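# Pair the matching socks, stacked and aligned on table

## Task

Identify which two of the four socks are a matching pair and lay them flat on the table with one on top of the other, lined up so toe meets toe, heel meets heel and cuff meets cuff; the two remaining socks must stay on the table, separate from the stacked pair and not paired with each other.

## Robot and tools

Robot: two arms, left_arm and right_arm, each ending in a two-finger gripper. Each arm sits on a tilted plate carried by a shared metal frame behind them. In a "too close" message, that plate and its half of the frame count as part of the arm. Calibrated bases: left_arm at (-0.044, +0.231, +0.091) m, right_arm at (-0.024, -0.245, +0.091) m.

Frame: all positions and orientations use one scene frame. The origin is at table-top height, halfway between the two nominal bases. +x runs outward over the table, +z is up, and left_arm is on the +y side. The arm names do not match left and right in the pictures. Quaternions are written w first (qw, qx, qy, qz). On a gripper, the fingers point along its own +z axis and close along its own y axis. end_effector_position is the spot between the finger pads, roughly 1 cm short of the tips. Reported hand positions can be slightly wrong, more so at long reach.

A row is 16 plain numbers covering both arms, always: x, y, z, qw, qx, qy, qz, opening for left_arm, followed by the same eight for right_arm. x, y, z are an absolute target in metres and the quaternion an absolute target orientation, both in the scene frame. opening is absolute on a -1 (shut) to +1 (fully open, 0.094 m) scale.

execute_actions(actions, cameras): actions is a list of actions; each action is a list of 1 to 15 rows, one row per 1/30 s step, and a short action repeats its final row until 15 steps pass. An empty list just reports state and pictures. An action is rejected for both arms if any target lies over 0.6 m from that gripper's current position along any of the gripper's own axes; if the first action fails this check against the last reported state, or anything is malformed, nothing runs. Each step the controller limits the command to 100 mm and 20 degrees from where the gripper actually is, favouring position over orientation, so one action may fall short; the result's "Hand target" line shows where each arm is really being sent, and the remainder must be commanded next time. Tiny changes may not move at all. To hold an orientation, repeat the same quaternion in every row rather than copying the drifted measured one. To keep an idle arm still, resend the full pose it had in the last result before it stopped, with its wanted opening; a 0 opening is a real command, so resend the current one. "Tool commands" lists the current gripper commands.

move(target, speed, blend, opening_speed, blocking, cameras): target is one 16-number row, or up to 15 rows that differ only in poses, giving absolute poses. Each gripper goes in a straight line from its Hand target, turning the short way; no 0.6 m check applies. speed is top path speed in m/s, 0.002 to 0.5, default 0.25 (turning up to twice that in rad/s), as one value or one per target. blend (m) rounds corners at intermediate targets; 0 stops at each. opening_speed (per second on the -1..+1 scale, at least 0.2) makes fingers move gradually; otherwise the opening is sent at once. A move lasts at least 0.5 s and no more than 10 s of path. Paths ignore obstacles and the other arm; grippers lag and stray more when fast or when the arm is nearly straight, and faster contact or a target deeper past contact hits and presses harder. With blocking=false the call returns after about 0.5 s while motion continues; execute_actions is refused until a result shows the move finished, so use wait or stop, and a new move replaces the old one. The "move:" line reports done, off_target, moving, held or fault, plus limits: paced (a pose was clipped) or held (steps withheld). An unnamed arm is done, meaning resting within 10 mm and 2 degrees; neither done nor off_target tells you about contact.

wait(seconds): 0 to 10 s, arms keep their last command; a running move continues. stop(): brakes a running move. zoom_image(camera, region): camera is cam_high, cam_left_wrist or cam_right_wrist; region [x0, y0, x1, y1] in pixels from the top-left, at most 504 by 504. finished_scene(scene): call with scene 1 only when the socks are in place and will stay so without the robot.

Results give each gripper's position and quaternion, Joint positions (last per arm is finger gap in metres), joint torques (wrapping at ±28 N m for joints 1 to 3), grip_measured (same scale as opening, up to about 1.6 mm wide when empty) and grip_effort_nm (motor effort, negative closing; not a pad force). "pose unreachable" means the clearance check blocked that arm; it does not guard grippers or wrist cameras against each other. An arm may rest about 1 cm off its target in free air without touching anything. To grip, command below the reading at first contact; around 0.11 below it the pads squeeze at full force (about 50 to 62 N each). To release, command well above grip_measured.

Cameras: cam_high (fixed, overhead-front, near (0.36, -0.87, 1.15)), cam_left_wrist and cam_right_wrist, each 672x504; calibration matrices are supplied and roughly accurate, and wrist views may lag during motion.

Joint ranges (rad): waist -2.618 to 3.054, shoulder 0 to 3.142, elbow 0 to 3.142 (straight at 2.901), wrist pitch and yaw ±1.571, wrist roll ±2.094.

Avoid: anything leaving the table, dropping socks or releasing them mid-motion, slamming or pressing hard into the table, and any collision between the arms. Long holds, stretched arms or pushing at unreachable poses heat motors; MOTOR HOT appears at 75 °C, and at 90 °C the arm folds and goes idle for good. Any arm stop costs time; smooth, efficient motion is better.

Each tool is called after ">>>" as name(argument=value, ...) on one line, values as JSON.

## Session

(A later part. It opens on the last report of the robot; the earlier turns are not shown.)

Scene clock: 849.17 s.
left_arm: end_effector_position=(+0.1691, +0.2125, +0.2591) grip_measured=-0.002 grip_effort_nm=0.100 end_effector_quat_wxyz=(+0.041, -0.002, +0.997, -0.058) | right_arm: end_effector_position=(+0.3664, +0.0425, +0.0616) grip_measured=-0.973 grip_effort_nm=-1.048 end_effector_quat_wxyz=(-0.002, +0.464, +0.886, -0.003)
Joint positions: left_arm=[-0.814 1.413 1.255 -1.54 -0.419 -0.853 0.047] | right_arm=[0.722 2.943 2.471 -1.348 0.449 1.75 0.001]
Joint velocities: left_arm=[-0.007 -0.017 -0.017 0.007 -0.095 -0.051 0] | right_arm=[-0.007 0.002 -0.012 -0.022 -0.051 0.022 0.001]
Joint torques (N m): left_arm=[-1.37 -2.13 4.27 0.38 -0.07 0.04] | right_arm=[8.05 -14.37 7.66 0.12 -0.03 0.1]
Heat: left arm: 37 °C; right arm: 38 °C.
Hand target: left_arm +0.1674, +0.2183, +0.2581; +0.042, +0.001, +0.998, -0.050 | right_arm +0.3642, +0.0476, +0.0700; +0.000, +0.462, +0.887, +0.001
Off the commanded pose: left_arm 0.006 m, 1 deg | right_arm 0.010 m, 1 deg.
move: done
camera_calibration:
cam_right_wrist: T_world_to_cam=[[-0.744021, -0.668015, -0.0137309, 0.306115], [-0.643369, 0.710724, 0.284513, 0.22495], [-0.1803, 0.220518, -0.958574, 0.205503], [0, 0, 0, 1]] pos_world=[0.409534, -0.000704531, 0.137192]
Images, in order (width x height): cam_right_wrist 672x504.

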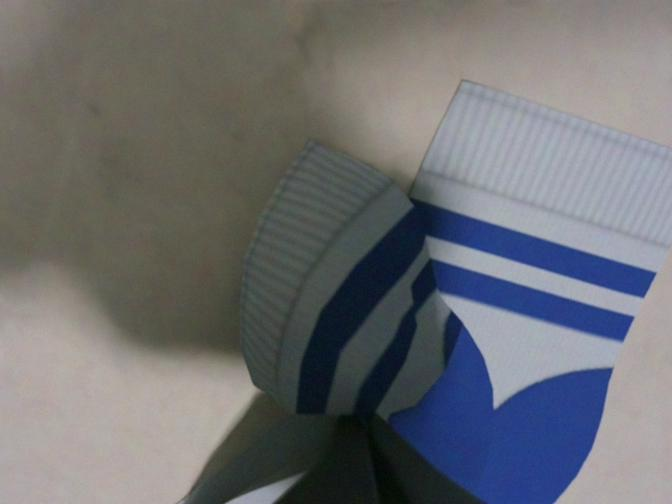

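>>> move(target=[[0.1673, 0.2184, 0.258, 0.042, 0.001, 0.998, -0.050, 0.0, 0.355, 0.02, 0.09, 0, 0.5, 0.866, 0, -1],[0.1673, 0.2184, 0.258, 0.042, 0.001, 0.998, -0.050, 0.0, 0.338, -0.017, 0.075, 0, 0.574, 0.819, 0, -1],[0.1673, 0.2184, 0.258, 0.042, 0.001, 0.998, -0.050, 0.0, 0.326, 0.012, 0.025, 0, 0.574, 0.819, 0, -1]], speed=[0.08,0.08,0.04], blend=0.01, cameras=["cam_right_wrist","cam_left_wrist"])

Scene clock: 863.33 s.
left_arm: end_effector_position=(+0.1691, +0.2125, +0.2591) grip_measured=-0.002 grip_effort_nm=0.100 end_effector_quat_wxyz=(+0.041, -0.002, +0.997, -0.058) | right_arm: end_effector_position=(+0.3369, +0.0109, +0.0382) grip_measured=-0.973 grip_effort_nm=-1.048 end_effector_quat_wxyz=(-0.002, +0.579, +0.815, +0.014)
Joint positions: left_arm=[-0.814 1.413 1.255 -1.54 -0.419 -0.853 0.047] | right_arm=[0.694 2.665 1.866 -0.971 0.449 1.972 0.001]
Joint velocities: left_arm=[-0.002 -0.002 -0.002 0.007 0.051 0.037 -0.001] | right_arm=[0.017 -0.002 0.012 0.051 -0.022 0.022 0]
Joint torques (N m): left_arm=[-1.48 -2.18 4.45 0.39 -0.09 0.04] | right_arm=[6.63 -10.86 4.15 0.58 0.1 0.1]
Heat: left arm: 37 °C; right arm: 40 °C.
Hand target: left_arm +0.1674, +0.2183, +0.2581; +0.042, +0.001, +0.998, -0.050 | right_arm +0.3270, +0.0123, +0.0251; +0.000, +0.574, +0.819, +0.000
Off the commanded pose: left_arm 0.006 m, 1 deg | right_arm 0.017 m, 2 deg.
move: off_target (right_arm)
camera_calibration:
cam_left_wrist: T_world_to_cam=[[0.117626, -0.985021, 0.126082, 0.158203], [-0.978456, -0.0932667, 0.184186, 0.180875], [-0.169668, -0.145031, -0.974771, 0.398736], [0, 0, 0, 1]] pos_world=[0.226022, 0.230532, 0.335415]
cam_right_wrist: T_world_to_cam=[[-0.894165, -0.445652, -0.0431557, 0.312], [-0.437266, 0.848463, 0.298176, 0.163678], [-0.0962669, 0.285489, -0.953535, 0.155534], [0, 0, 0, 1]] pos_world=[0.365523, -0.0442349, 0.112967]
Images, in order (width x height): cam_left_wrist 672x504, cam_right_wrist 672x504.

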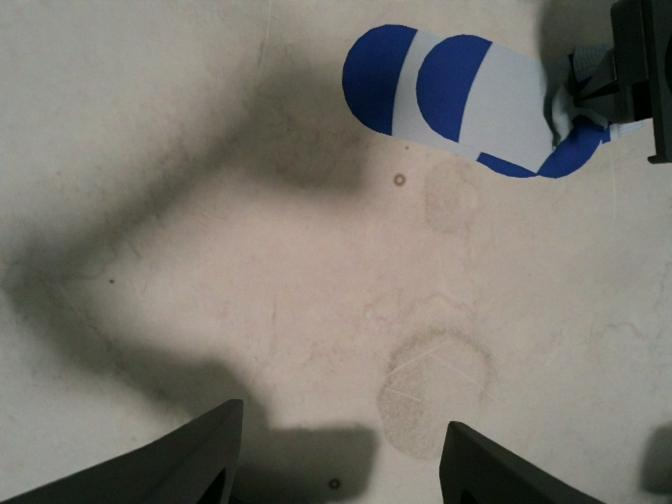

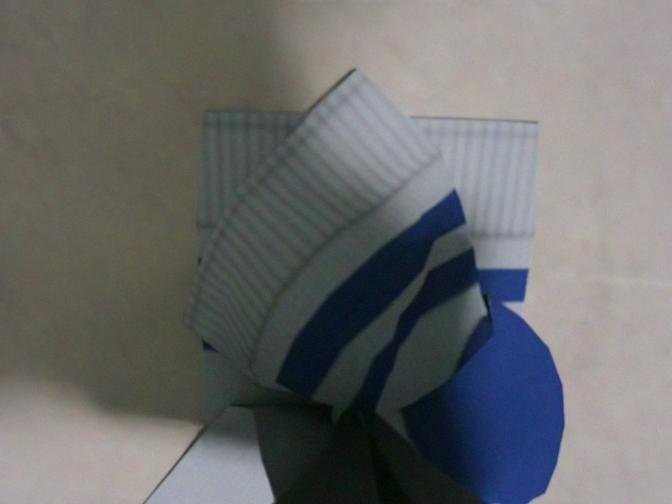

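>>> move(target=[[0.26, 0.19, 0.20, 0, 0, 1, 0, 0.0, 0.327, 0.0123, 0.0251, 0, 0.574, 0.819, 0, -1],[0.33, 0.14, 0.13, 0, 0, 1, 0, 0.0, 0.327, 0.0123, 0.0251, 0, 0.574, 0.819, 0, -1]], blend=0.03, speed=0.15, cameras=["cam_high","cam_left_wrist"])

>>> zoom_image(camera="cam_high", region=[230, 120, 400, 290])

Scene clock: 902.50 s.
left_arm: end_effector_position=(+0.3036, +0.1498, +0.1334) grip_measured=-0.002 grip_effort_nm=0.095 end_effector_quat_wxyz=(-0.024, +0.004, +1.000, +0.004) | right_arm: end_effector_position=(+0.3373, +0.0112, +0.0382) grip_measured=-0.973 grip_effort_nm=-1.048 end_effector_quat_wxyz=(-0.002, +0.579, +0.815, +0.015)
Joint positions: left_arm=[-0.493 2.07 1.524 -1.201 -0.475 -0.578 0.047] | right_arm=[0.694 2.665 1.866 -0.969 0.449 1.972 0.001]
Joint velocities: left_arm=[0.002 0.002 -0.012 -0.007 -0.022 0.037 0] | right_arm=[-0.002 0.002 -0.002 -0.066 -0.037 0.007 0]
Joint torques (N m): left_arm=[-3.93 -8.03 4.86 0.11 0.01 -0.01] | right_arm=[6.61 -11.03 3.99 0.56 0.09 0.09]
Heat: left arm: 37 °C; right arm: 41 °C.
Hand target: left_arm +0.3029, +0.1512, +0.1372; -0.022, +0.004, +1.000, +0.004 | right_arm +0.3270, +0.0121, +0.0253; +0.000, +0.574, +0.819, +0.000
Off the commanded pose: left_arm 0.028 m, 3 deg | right_arm 0.017 m, 2 deg.
move: held (left_arm; a check stopped the path), off_target (right_arm); limits=held
pose unreachable (left arm): on one or more control steps of this call, first in action 0 (counted from 0), this arm could not follow its commanded pose, so it was not sent that pose on those steps. It may still have moved: this result reports where it is.
cause: moving toward the commanded pose would bring a part of the arm too close to another arm (this arm's fingers and the right arm's wrist (the part past joint 4), along the way the arms are being sent, or toward where that arm still pushes).
camera_calibration:
cam_left_wrist: T_world_to_cam=[[0.111708, -0.993669, -0.0119625, 0.118055], [-0.948159, -0.110181, 0.298084, 0.307998], [-0.297515, -0.0219561, -0.954465, 0.307577], [0, 0, 0, 1]] pos_world=[0.370353, 0.157996, 0.203174]
Images, in order (width x height): cam_high 672x504, cam_left_wrist 672x504.

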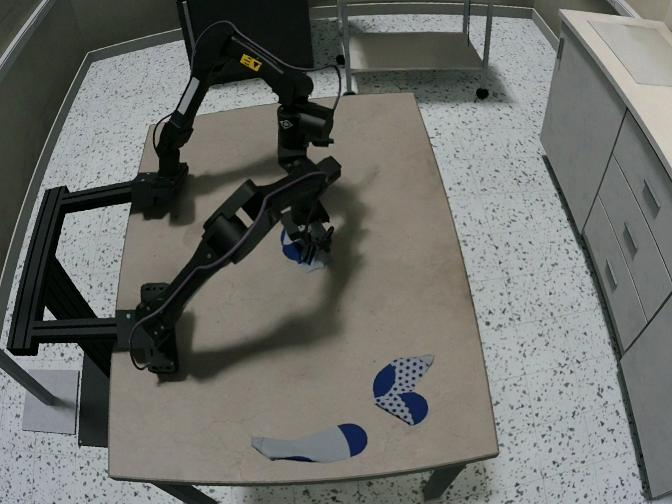

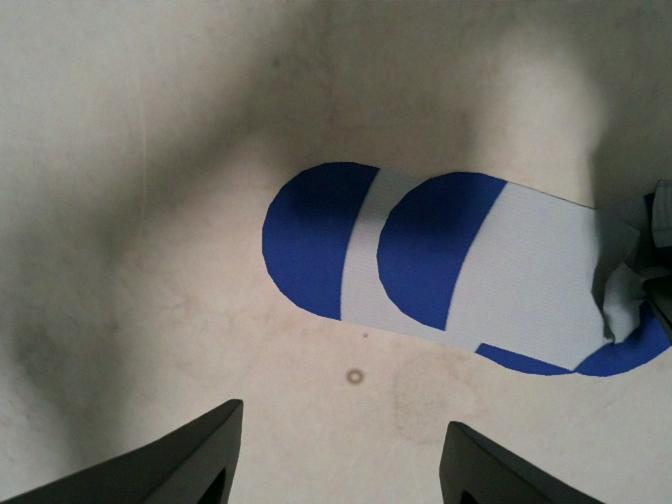

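Scaled by 2.965.

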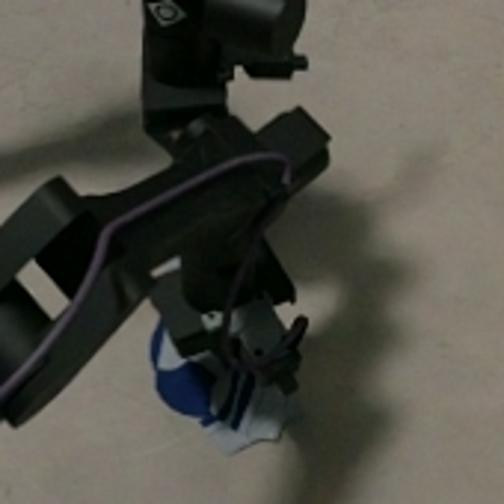

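>>> move(target=[[0.21, 0.22, 0.22, 0, 0, 1, 0, 0.0, 0.330, 0.030, 0.008, 0, 0.574, 0.819, 0, -1]], speed=[0.12], cameras=["cam_right_wrist"])

>>> move(target=[[0.21, 0.22, 0.22, 0, 0, 1, 0, 0.0, 0.330, 0.030, 0.008, 0, 0.574, 0.819, 0, 0.2]], opening_speed=0.6, cameras=["cam_right_wrist"])

>>> move(target=[[0.21, 0.22, 0.22, 0, 0, 1, 0, 0.0, 0.330, 0.02, 0.09, 0, 0.574, 0.819, 0, 0.2]], speed=[0.1], cameras=["cam_right_wrist"])

Scene clock: 913.43 s.
left_arm: end_effector_position=(+0.2172, +0.2203, +0.2166) grip_measured=-0.002 grip_effort_nm=0.100 end_effector_quat_wxyz=(-0.003, -0.007, +1.000, +0.001) | right_arm: end_effector_position=(+0.3380, +0.0209, +0.0235) grip_measured=-0.973 grip_effort_nm=-1.053 end_effector_quat_wxyz=(-0.001, +0.578, +0.816, +0.010)
Joint positions: left_arm=[-0.606 1.61 1.308 -1.459 -0.475 -0.704 0.047] | right_arm=[0.694 2.729 1.917 -0.966 0.452 1.975 0.001]
Joint velocities: left_arm=[-0.007 0.002 -0.012 -0.081 -0.022 -0.051 0] | right_arm=[0.007 -0.007 -0.002 -0.037 -0.037 0.037 -0.001]
Joint torques (N m): left_arm=[-3.78 -4.44 4.79 0.09 -0.02 -0.08] | right_arm=[7.08 -9.26 6.43 0.55 0.04 0.11]
Heat: left arm: 38 °C; right arm: 41 °C.
Hand target: left_arm +0.2122, +0.2205, +0.2207; +0.000, +0.000, +1.000, +0.002 | right_arm +0.3297, +0.0294, +0.0082; +0.000, +0.574, +0.819, +0.001
Off the commanded pose: left_arm 0.008 m, 1 deg | right_arm 0.020 m, 1 deg.
move: off_target (right_arm)
camera_calibration:
cam_right_wrist: T_world_to_cam=[[-0.893922, -0.44667, -0.0372758, 0.316578], [-0.437129, 0.850388, 0.292845, 0.160093], [-0.099106, 0.278074, -0.955433, 0.139948], [0, 0, 0, 1]] pos_world=[0.366847, -0.033651, 0.0986293]
Images, in order (width x height): cam_right_wrist 672x504.

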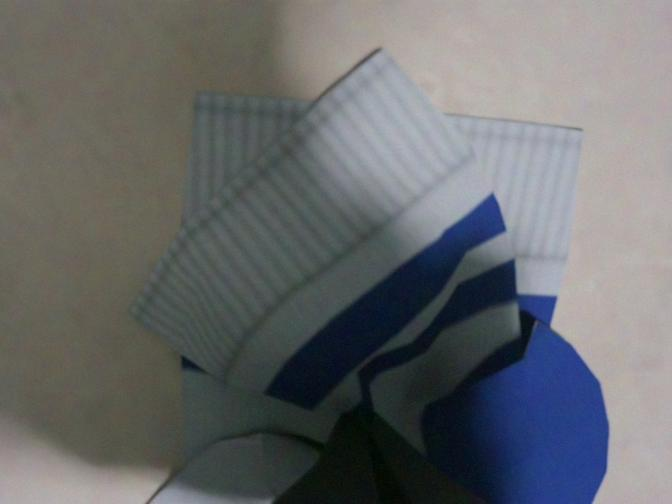

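Scene clock: 915.63 s.
left_arm: end_effector_position=(+0.2150, +0.2206, +0.2145) grip_measured=-0.002 grip_effort_nm=0.090 end_effector_quat_wxyz=(-0.006, -0.006, +1.000, +0.004) | right_arm: end_effector_position=(+0.3406, +0.0231, +0.0226) grip_measured=+0.198 grip_effort_nm=0.100 end_effector_quat_wxyz=(+0.001, +0.581, +0.814, +0.014)
Joint positions: left_arm=[-0.606 1.61 1.299 -1.459 -0.475 -0.706 0.047] | right_arm=[0.694 2.734 1.923 -0.955 0.456 1.976 0.056]
Joint velocities: left_arm=[-0.007 -0.002 -0.007 -0.007 0.022 -0.007 0.001] | right_arm=[-0.017 -0.007 -0.012 -0.037 -0.022 0.037 0]
Joint torques (N m): left_arm=[-3.88 -5.03 4.59 0.11 0.04 -0.07] | right_arm=[7.1 -9.7 6.16 0.42 0 0.1]
Heat: left arm: 38 °C; right arm: 40 °C.
Hand target: left_arm +0.2101, +0.2201, +0.2198; +0.000, +0.000, +1.000, +0.000 | right_arm +0.3298, +0.0295, +0.0083; +0.000, +0.574, +0.819, +0.001
Off the commanded pose: left_arm 0.007 m, 1 deg | right_arm 0.019 m, 2 deg.
move: off_target (right_arm)
camera_calibration:
cam_right_wrist: T_world_to_cam=[[-0.896404, -0.440665, -0.0476962, 0.320765], [-0.43438, 0.851981, 0.292306, 0.158661], [-0.0881725, 0.282742, -0.955135, 0.134834], [0, 0, 0, 1]] pos_world=[0.368343, -0.0319497, 0.0977067]
Images, in order (width x height): cam_right_wrist 672x504.

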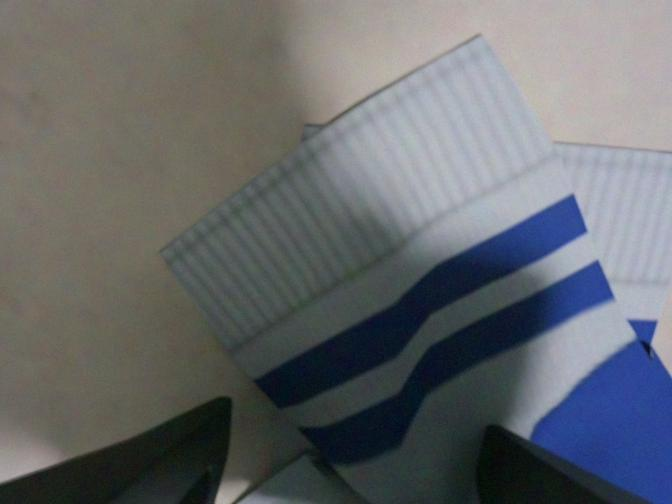

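Scene clock: 917.20 s.
left_arm: end_effector_position=(+0.2150, +0.2206, +0.2145) grip_measured=-0.002 grip_effort_nm=0.095 end_effector_quat_wxyz=(-0.006, -0.006, +1.000, +0.004) | right_arm: end_effector_position=(+0.3264, +0.0165, +0.0711) grip_measured=+0.198 grip_effort_nm=0.100 end_effector_quat_wxyz=(-0.003, +0.572, +0.820, -0.013)
Joint positions: left_arm=[-0.606 1.61 1.299 -1.459 -0.475 -0.706 0.047] | right_arm=[0.75 2.691 2.012 -1.176 0.442 2.043 0.056]
Joint velocities: left_arm=[0.007 0.007 -0.012 0.022 -0.007 0.037 0] | right_arm=[0.007 -0.007 0.002 0.007 0.022 -0.007 0.001]
Joint torques (N m): left_arm=[-3.95 -5.03 4.59 0.14 -0.01 -0.09] | right_arm=[7.64 -15.47 7.08 0.06 -0.03 0.1]
Heat: left arm: 38 °C; right arm: 40 °C.
Hand target: left_arm +0.2102, +0.2201, +0.2198; +0.000, +0.000, +1.000, +0.000 | right_arm +0.3291, +0.0200, +0.0898; +0.000, +0.574, +0.819, +0.001
Off the commanded pose: left_arm 0.007 m, 1 deg | right_arm 0.020 m, 2 deg.
move: off_target (right_arm)
camera_calibration:
cam_right_wrist: T_world_to_cam=[[-0.887833, -0.460131, 0.00555809, 0.301235], [-0.440883, 0.854029, 0.276144, 0.147135], [-0.131809, 0.24272, -0.9611, 0.197075], [0, 0, 0, 1]] pos_world=[0.358292, -0.0348845, 0.147104]
Images, in order (width x height): cam_right_wrist 672x504.

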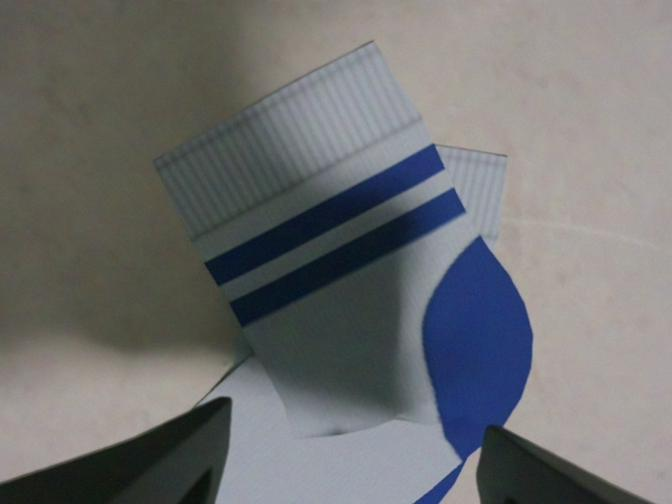

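>>> move(target=[[0.21, 0.22, 0.22, 0, 0, 1, 0, 0.0, 0.28, -0.12, 0.19, 0, 0.3, 0.954, 0, 0.2],[0.30, 0.15, 0.15, 0, 0, 1, 0, 0.0, 0.2022, -0.3994, 0.2592, 0.071, 0.002, 0.997, 0.020, 0.2]], blend=0.03)

>>> zoom_image(camera="cam_high", region=[230, 120, 400, 290])

Scene clock: 923.30 s.
left_arm: end_effector_position=(+0.2876, +0.1522, +0.1464) grip_measured=-0.002 grip_effort_nm=0.090 end_effector_quat_wxyz=(-0.015, +0.006, +1.000, +0.003) | right_arm: end_effector_position=(+0.2005, -0.4036, +0.2552) grip_measured=+0.198 grip_effort_nm=0.090 end_effector_quat_wxyz=(+0.071, +0.006, +0.997, +0.011)
Joint positions: left_arm=[-0.53 1.996 1.456 -1.205 -0.477 -0.606 0.047] | right_arm=[0.146 1.129 1.34 -1.551 0.496 0.065 0.056]
Joint velocities: left_arm=[-0.002 -0.002 -0.002 0.037 0.007 -0.037 -0.001] | right_arm=[0.002 -0.012 0.007 -0.007 -0.007 0.022 -0.001]
Joint torques (N m): left_arm=[-3.56 -5.71 7.51 0.4 -0.11 0.05] | right_arm=[0.95 -2.06 6.97 0.47 -0.1 -0.11]
Heat: left arm: 38 °C; right arm: 40 °C.
Hand target: left_arm +0.2980, +0.1498, +0.1491; +0.000, +0.000, +1.000, -0.001 | right_arm +0.2001, -0.4051, +0.2591; +0.071, +0.004, +0.997, +0.015
Off the commanded pose: left_arm 0.013 m, 2 deg | right_arm 0.006 m, 1 deg.
joint sent to its limit (right arm) — joint 4 (wrist pitch), lower limit. The joint targets are off in position, not in orientation.
move: off_target (left_arm)
camera_calibration:
cam_left_wrist: T_world_to_cam=[[0.108248, -0.994105, -0.00616487, 0.122521], [-0.954296, -0.105647, 0.279567, 0.292945], [-0.27857, -0.0243794, -0.960106, 0.311017], [0, 0, 0, 1]] pos_world=[0.352934, 0.16033, 0.217467]
cam_right_wrist: T_world_to_cam=[[0.116771, -0.992825, -0.0257435, -0.41328], [-0.982823, -0.119247, 0.140853, 0.149967], [-0.142912, 0.00885376, -0.989696, 0.37455], [0, 0, 0, 1]] pos_world=[0.249178, -0.395748, 0.338928]

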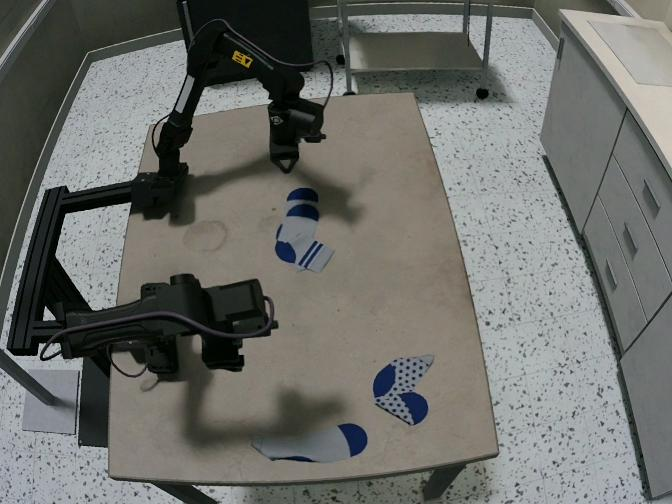

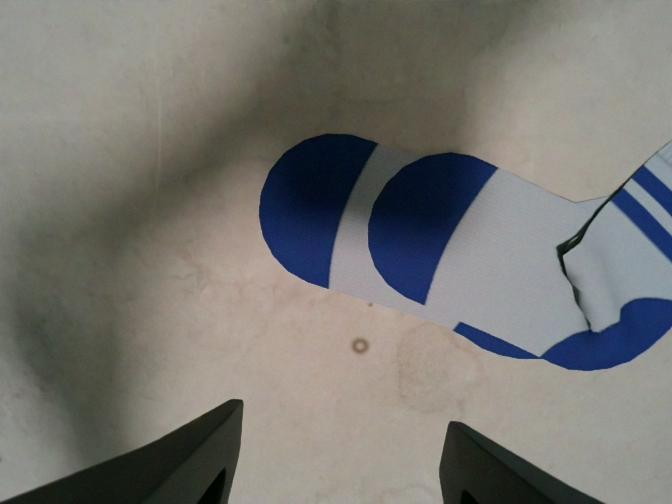

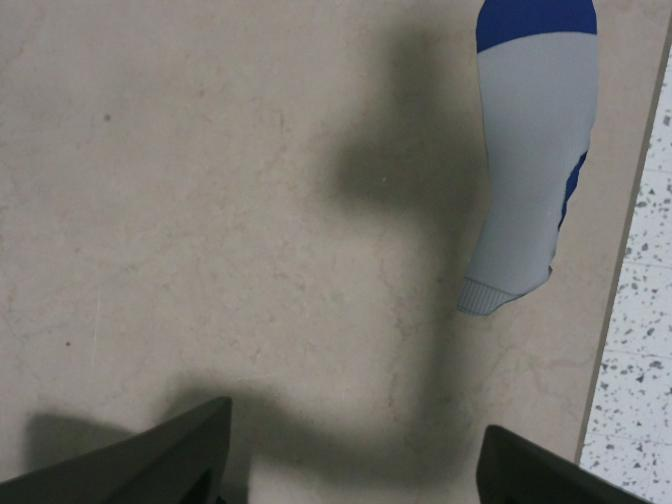

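Scaled by 2.965.

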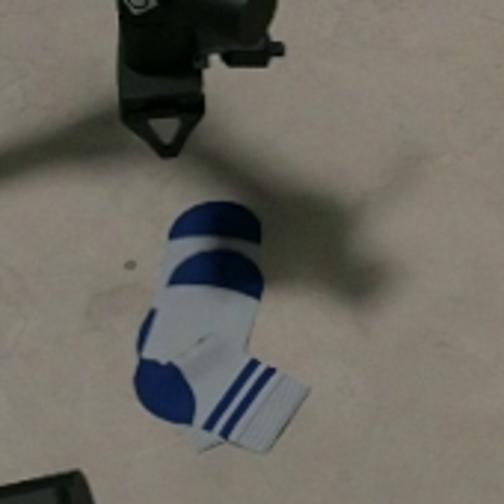

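>>> move(target=[0.31, 0.10, 0.10, 0, 0, 1, 0, 0.0, 0.2022, -0.3994, 0.2592, 0.071, 0.002, 0.997, 0.020, 0.2], speed=0.15, cameras=["cam_high","cam_left_wrist"])

Scene clock: 933.80 s.
left_arm: end_effector_position=(+0.3008, +0.1098, +0.0945) grip_measured=-0.002 grip_effort_nm=0.090 end_effector_quat_wxyz=(-0.018, +0.002, +1.000, +0.006) | right_arm: end_effector_position=(+0.2014, -0.4008, +0.2544) grip_measured=+0.198 grip_effort_nm=0.090 end_effector_quat_wxyz=(+0.069, +0.003, +0.998, +0.015)
Joint positions: left_arm=[-0.53 2.187 1.482 -1.05 -0.479 -0.617 0.047] | right_arm=[0.15 1.137 1.34 -1.551 0.489 0.067 0.056]
Joint velocities: left_arm=[0.002 -0.012 -0.022 -0.051 0.022 -0.022 -0.001] | right_arm=[0.017 -0.012 -0.012 0.066 0.007 0.022 0]
Joint torques (N m): left_arm=[-5.34 -6.91 7.36 0.37 -0.1 -0.08] | right_arm=[2.18 -1.99 6.82 0.49 -0.1 0.1]
Heat: left arm: 39 °C; right arm: 37 °C.
Hand target: left_arm +0.3087, +0.1005, +0.0999; +0.000, +0.000, +1.000, +0.000 | right_arm +0.2021, -0.3994, +0.2590; +0.071, +0.002, +0.997, +0.020
Off the commanded pose: left_arm 0.015 m, 2 deg | right_arm 0.005 m, 1 deg.
move: off_target (left_arm)
camera_calibration:
cam_left_wrist: T_world_to_cam=[[0.114677, -0.993316, -0.0131559, 0.0773445], [-0.9519, -0.113664, 0.284548, 0.315308], [-0.284141, -0.0201078, -0.958572, 0.264918], [0, 0, 0, 1]] pos_world=[0.366546, 0.117993, 0.165241]
Images, in order (width x height): cam_high 672x504, cam_left_wrist 672x504.

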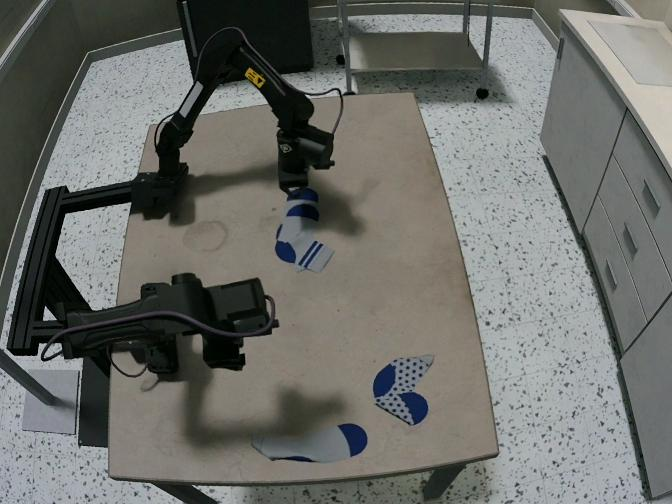

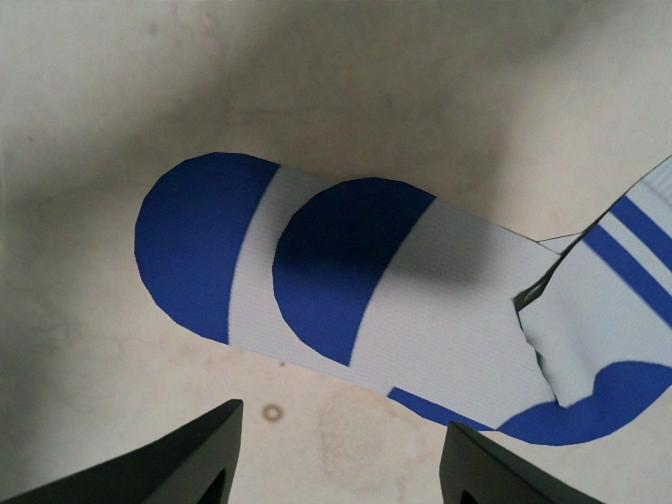

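>>> move(target=[0.316, 0.08, 0.045, 0, 0, 1, 0, 0.0, 0.2022, -0.3994, 0.2592, 0.071, 0.002, 0.997, 0.020, 0.2], speed=0.1, cameras=["cam_left_wrist"])

Scene clock: 938.80 s.
left_arm: end_effector_position=(+0.3123, +0.0819, +0.0479) grip_measured=-0.002 grip_effort_nm=0.100 end_effector_quat_wxyz=(-0.006, -0.001, +1.000, -0.003) | right_arm: end_effector_position=(+0.2014, -0.4007, +0.2544) grip_measured=+0.198 grip_effort_nm=0.085 end_effector_quat_wxyz=(+0.069, +0.003, +0.998, +0.015)
Joint positions: left_arm=[-0.511 2.319 1.482 -0.876 -0.48 -0.587 0.047] | right_arm=[0.15 1.137 1.34 -1.551 0.489 0.067 0.056]
Joint velocities: left_arm=[-0.002 0.007 -0.017 -0.022 0.022 0.007 0.001] | right_arm=[0.002 0.012 0.002 0.037 0.037 0.037 0.001]
Joint torques (N m): left_arm=[-4.45 -7.46 4.82 0.43 -0.11 0.08] | right_arm=[2.18 -2.03 6.82 0.49 -0.09 0.1]
Heat: left arm: 39 °C; right arm: 36 °C.
Hand target: left_arm +0.3150, +0.0804, +0.0448; +0.000, +0.000, +1.000, +0.000 | right_arm +0.2021, -0.3994, +0.2591; +0.071, +0.002, +0.997, +0.020
Off the commanded pose: left_arm 0.005 m, 1 deg | right_arm 0.005 m, 1 deg.
move: done
camera_calibration:
cam_left_wrist: T_world_to_cam=[[0.121219, -0.992606, 0.00629349, 0.044627], [-0.957402, -0.115242, 0.264764, 0.339078], [-0.262081, -0.0381199, -0.964293, 0.217786], [0, 0, 0, 1]] pos_world=[0.376302, 0.0916749, 0.119953]
Images, in order (width x height): cam_left_wrist 672x504.

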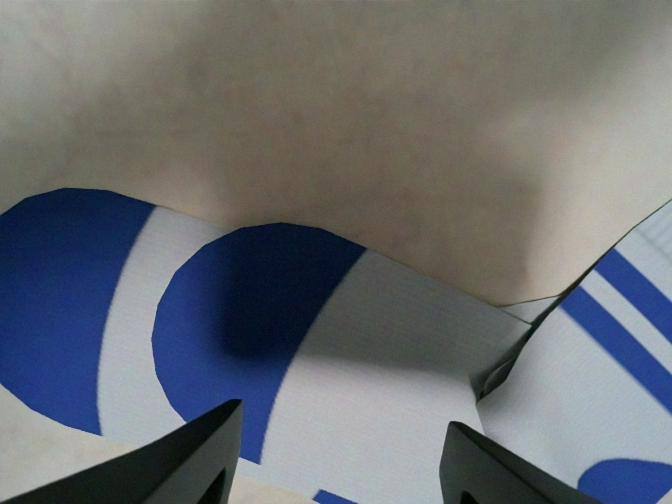

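>>> move(target=[[0.333, 0.093, 0.03, 0, 0.13, 0.9915, 0, 0.0, 0.2022, -0.3994, 0.2592, 0.071, 0.002, 0.997, 0.020, 0.2],[0.332, 0.093, 0.008, 0, 0.13, 0.9915, 0, 0.0, 0.2022, -0.3994, 0.2592, 0.071, 0.002, 0.997, 0.020, 0.2]], speed=[0.08,0.03], cameras=["cam_left_wrist"])

Scene clock: 944.37 s.
left_arm: end_effector_position=(+0.3343, +0.0933, +0.0153) grip_measured=-0.002 grip_effort_nm=0.090 end_effector_quat_wxyz=(+0.002, +0.126, +0.992, -0.007) | right_arm: end_effector_position=(+0.2014, -0.4006, +0.2544) grip_measured=+0.198 grip_effort_nm=0.090 end_effector_quat_wxyz=(+0.069, +0.003, +0.998, +0.015)
Joint positions: left_arm=[-0.427 2.374 1.492 -0.77 -0.49 -0.23 0.047] | right_arm=[0.15 1.137 1.34 -1.551 0.489 0.067 0.056]
Joint velocities: left_arm=[0.007 -0.007 -0.002 -0.051 0.022 -0.022 0] | right_arm=[0.002 -0.017 0.012 -0.081 0.007 -0.051 -0.001]
Joint torques (N m): left_arm=[-4.48 -7.38 3.71 0.43 -0.11 0.06] | right_arm=[2.18 -2.03 6.82 0.48 -0.09 0.1]
Heat: left arm: 39 °C; right arm: 36 °C.
Hand target: left_arm +0.3315, +0.0925, +0.0083; +0.000, +0.130, +0.991, -0.001 | right_arm +0.2021, -0.3994, +0.2591; +0.071, +0.002, +0.997, +0.020
Off the commanded pose: left_arm 0.008 m, 1 deg | right_arm 0.005 m, 1 deg.
move: done
camera_calibration:
cam_left_wrist: T_world_to_cam=[[-0.132226, -0.991103, 0.0152254, 0.137912], [-0.959557, 0.131838, 0.248735, 0.347974], [-0.248529, 0.0182795, -0.968452, 0.182867], [0, 0, 0, 1]] pos_world=[0.397584, 0.0874661, 0.0884447]
Images, in order (width x height): cam_left_wrist 672x504.

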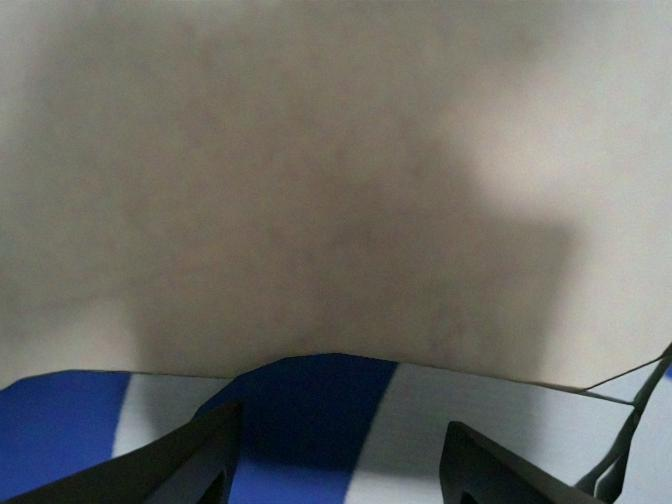

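>>> move(target=[[0.320, 0.092, 0.03, 0, 0.13, 0.9915, 0, 0.0, 0.2022, -0.3994, 0.2592, 0.071, 0.002, 0.997, 0.020, 0.2],[0.310, 0.090, 0.0, 0, 0.13, 0.9915, 0, 0.0, 0.2022, -0.3994, 0.2592, 0.071, 0.002, 0.997, 0.020, 0.2]], speed=[0.08,0.03], cameras=["cam_left_wrist"])

>>> move(target=[0.310, 0.090, -0.006, 0, 0.13, 0.9915, 0, -1, 0.2022, -0.3994, 0.2592, 0.071, 0.002, 0.997, 0.020, 0.2], opening_speed=0.4, cameras=["cam_left_wrist"])

Scene clock: 950.63 s.
left_arm: end_effector_position=(+0.3167, +0.0942, +0.0104) grip_measured=-0.002 grip_effort_nm=0.095 end_effector_quat_wxyz=(+0.002, +0.124, +0.992, -0.001) | right_arm: end_effector_position=(+0.2014, -0.4006, +0.2544) grip_measured=+0.198 grip_effort_nm=0.095 end_effector_quat_wxyz=(+0.069, +0.003, +0.998, +0.015)
Joint positions: left_arm=[-0.442 2.346 1.4 -0.717 -0.5 -0.251 0.047] | right_arm=[0.15 1.137 1.34 -1.551 0.489 0.067 0.056]
Joint velocities: left_arm=[0.007 -0.007 -0.012 0.007 -0.007 0.007 -0.001] | right_arm=[-0.017 -0.022 0.007 0.022 -0.022 -0.007 -0.001]
Joint torques (N m): left_arm=[-4.49 -6.82 1.73 0.68 0.01 0.02] | right_arm=[2.19 -2.03 6.82 0.49 -0.09 0.09]
Heat: left arm: 39 °C; right arm: 35 °C.
Hand target: left_arm +0.3094, +0.0909, +0.0006; -0.001, +0.130, +0.992, +0.000 | right_arm +0.2021, -0.3994, +0.2591; +0.071, +0.002, +0.997, +0.020
Off the commanded pose: left_arm 0.013 m, 1 deg | right_arm 0.005 m, 1 deg.
move: off_target (left_arm)
camera_calibration:
cam_left_wrist: T_world_to_cam=[[-0.129717, -0.991543, 0.00405167, 0.135931], [-0.960486, 0.126667, 0.247836, 0.333025], [-0.246253, 0.028257, -0.968793, 0.172015], [0, 0, 0, 1]] pos_world=[0.379858, 0.0877373, 0.0835607]
Images, in order (width x height): cam_left_wrist 672x504.

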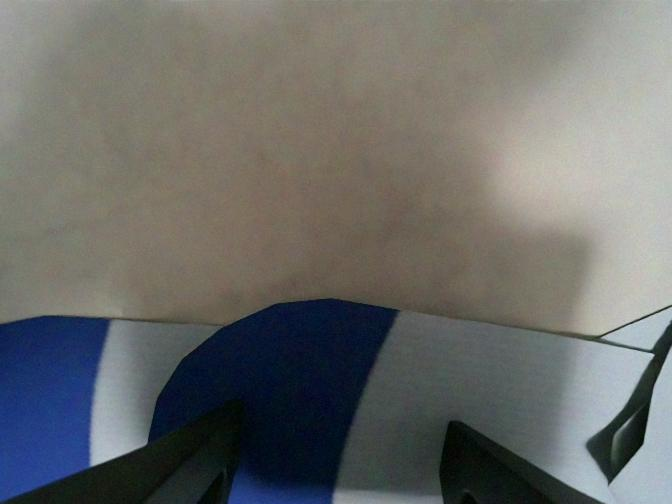

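Scene clock: 953.40 s.
left_arm: end_effector_position=(+0.3207, +0.0902, +0.0102) grip_measured=-0.983 grip_effort_nm=-0.930 end_effector_quat_wxyz=(+0.014, +0.124, +0.992, -0.006) | right_arm: end_effector_position=(+0.2014, -0.4006, +0.2544) grip_measured=+0.198 grip_effort_nm=0.085 end_effector_quat_wxyz=(+0.069, +0.003, +0.998, +0.015)
Joint positions: left_arm=[-0.445 2.346 1.395 -0.686 -0.499 -0.243 0.001] | right_arm=[0.15 1.137 1.34 -1.551 0.489 0.067 0.056]
Joint velocities: left_arm=[0.002 -0.017 0.012 0.007 0.007 -0.051 0] | right_arm=[0.012 0.007 0.002 -0.007 0.022 0.037 0]
Joint torques (N m): left_arm=[-3.97 -6.2 1.8 0.61 -0.03 0.04] | right_arm=[2.18 -2.02 6.83 0.49 -0.09 0.09]
Heat: left arm: 39 °C; right arm: 35 °C.
Hand target: left_arm +0.3095, +0.0907, -0.0052; +0.000, +0.130, +0.992, +0.000 | right_arm +0.2021, -0.3994, +0.2591; +0.071, +0.002, +0.997, +0.020
Off the commanded pose: left_arm 0.019 m, 2 deg | right_arm 0.005 m, 1 deg.
move: off_target (left_arm)
camera_calibration:
cam_left_wrist: T_world_to_cam=[[-0.128171, -0.991664, 0.0132441, 0.131913], [-0.965695, 0.127833, 0.226034, 0.339256], [-0.225843, 0.0161812, -0.974029, 0.16757], [0, 0, 0, 1]] pos_world=[0.38237, 0.0847335, 0.0847872]
Images, in order (width x height): cam_left_wrist 672x504.

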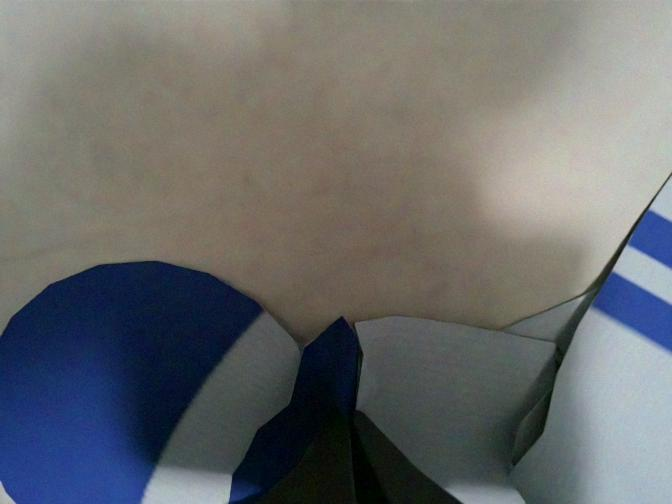

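>>> move(target=[0.308, 0.092, 0.07, 0, 0.13, 0.9915, 0, -1, 0.2022, -0.3994, 0.2592, 0.071, 0.002, 0.997, 0.020, 0.2], speed=[0.08], cameras=["cam_left_wrist","cam_high"])

>>> zoom_image(camera="cam_high", region=[230, 120, 400, 290])

Scene clock: 958.13 s.
left_arm: end_effector_position=(+0.3012, +0.0982, +0.0499) grip_measured=-0.983 grip_effort_nm=-0.916 end_effector_quat_wxyz=(-0.021, +0.131, +0.991, +0.011) | right_arm: end_effector_position=(+0.2014, -0.4006, +0.2544) grip_measured=+0.198 grip_effort_nm=0.090 end_effector_quat_wxyz=(+0.069, +0.003, +0.998, +0.015)
Joint positions: left_arm=[-0.502 2.285 1.443 -0.913 -0.495 -0.334 0.001] | right_arm=[0.15 1.137 1.34 -1.551 0.489 0.067 0.056]
Joint velocities: left_arm=[0.002 0.007 -0.012 -0.066 0.007 0.081 0] | right_arm=[0.032 -0.012 -0.002 -0.022 -0.007 0.066 0.001]
Joint torques (N m): left_arm=[-6.08 -10.74 6.63 0.06 0.04 -0.1] | right_arm=[2.19 -2.02 6.83 0.49 -0.09 0.1]
Heat: left arm: 39 °C; right arm: 34 °C.
Hand target: left_arm +0.3085, +0.0923, +0.0695; +0.000, +0.130, +0.992, +0.001 | right_arm +0.2021, -0.3994, +0.2591; +0.071, +0.002, +0.997, +0.020
Off the commanded pose: left_arm 0.022 m, 3 deg | right_arm 0.005 m, 1 deg.
move: off_target (left_arm)
camera_calibration:
cam_left_wrist: T_world_to_cam=[[-0.142962, -0.98953, -0.0198176, 0.142673], [-0.947041, 0.130952, 0.293198, 0.301166], [-0.287533, 0.0606844, -0.955846, 0.214965], [0, 0, 0, 1]] pos_world=[0.367423, 0.0886957, 0.12]
Images, in order (width x height): cam_high 672x504, cam_left_wrist 672x504.

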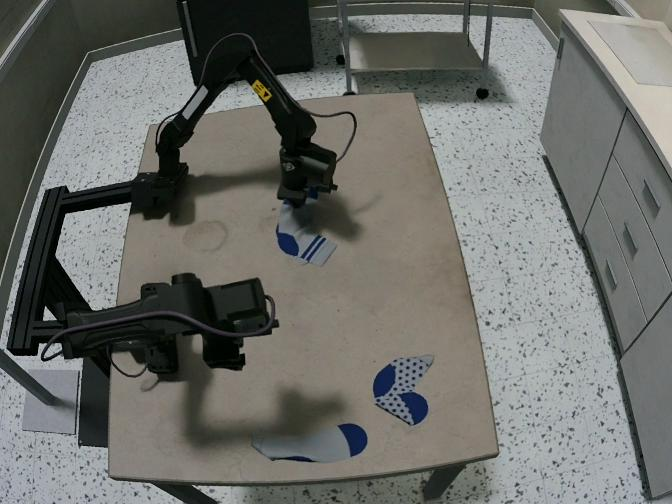

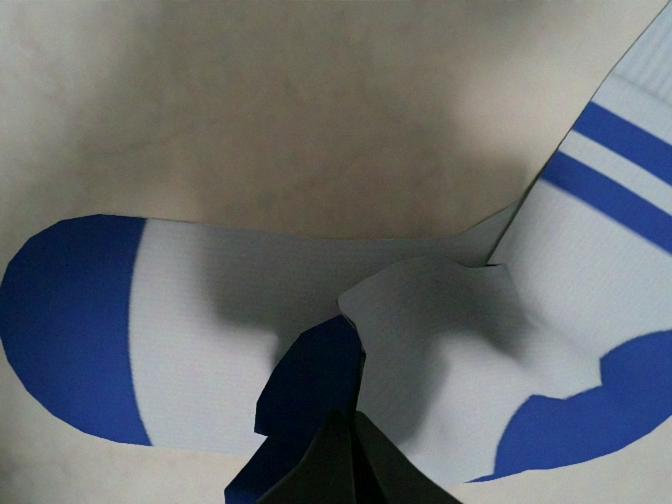

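Scaled by 2.965.

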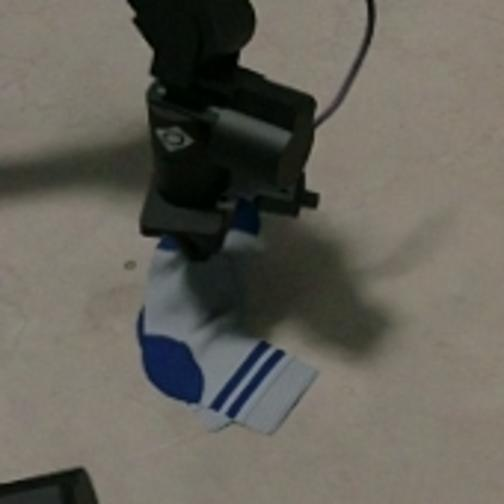

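>>> move(target=[[0.333, 0.140, 0.075, 0, 0.13, 0.9915, 0, -1, 0.2022, -0.3994, 0.2592, 0.071, 0.002, 0.997, 0.020, 0.2],[0.338, 0.160, 0.06, 0, 0.10, 0.995, 0, -1, 0.2022, -0.3994, 0.2592, 0.071, 0.002, 0.997, 0.020, 0.2],[0.332, 0.157, 0.02, 0, 0.10, 0.995, 0, -1, 0.2022, -0.3994, 0.2592, 0.071, 0.002, 0.997, 0.020, 0.2]], speed=[0.08,0.06,0.04], blend=0.008, cameras=["cam_left_wrist","cam_high"])

>>> zoom_image(camera="cam_high", region=[230, 120, 400, 290])

Scene clock: 969.33 s.
left_arm: end_effector_position=(+0.3313, +0.1556, +0.0233) grip_measured=-0.983 grip_effort_nm=-0.911 end_effector_quat_wxyz=(-0.003, +0.099, +0.995, -0.006) | right_arm: end_effector_position=(+0.2014, -0.4006, +0.2544) grip_measured=+0.198 grip_effort_nm=0.090 end_effector_quat_wxyz=(+0.069, +0.003, +0.998, +0.015)
Joint positions: left_arm=[-0.312 2.207 1.359 -0.752 -0.495 -0.158 0.001] | right_arm=[0.15 1.137 1.34 -1.551 0.489 0.067 0.056]
Joint velocities: left_arm=[-0.007 0.002 -0.012 -0.022 -0.037 -0.022 0] | right_arm=[0.017 0.012 -0.012 0.007 0.037 -0.007 -0.001]
Joint torques (N m): left_arm=[-4.11 -7.39 3.88 0.46 -0.1 0.06] | right_arm=[2.19 -2.03 6.82 0.49 -0.09 0.09]
Heat: left arm: 40 °C; right arm: 34 °C.
Hand target: left_arm +0.3320, +0.1553, +0.0201; +0.000, +0.101, +0.995, -0.003 | right_arm +0.2021, -0.3994, +0.2591; +0.071, +0.002, +0.997, +0.020
Off the commanded pose: left_arm 0.004 m, 1 deg | right_arm 0.005 m, 1 deg.
move: done
camera_calibration:
cam_left_wrist: T_world_to_cam=[[-0.0793892, -0.996751, 0.0135853, 0.182586], [-0.962781, 0.0802015, 0.25811, 0.343809], [-0.258361, 0.00741146, -0.96602, 0.193567], [0, 0, 0, 1]] pos_world=[0.395519, 0.152984, 0.0957685]
Images, in order (width x height): cam_high 672x504, cam_left_wrist 672x504.

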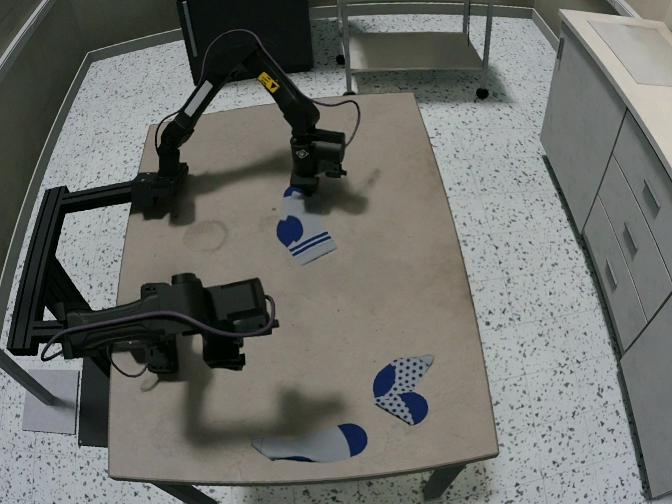

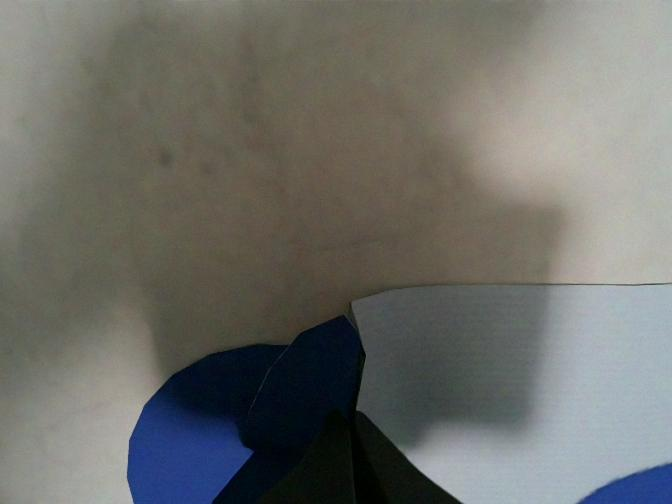

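Scaled by 2.965.

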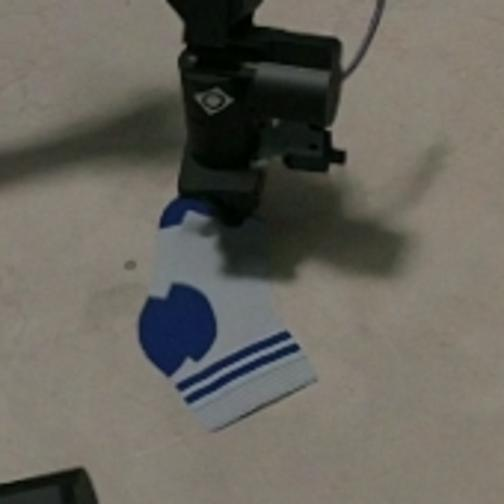

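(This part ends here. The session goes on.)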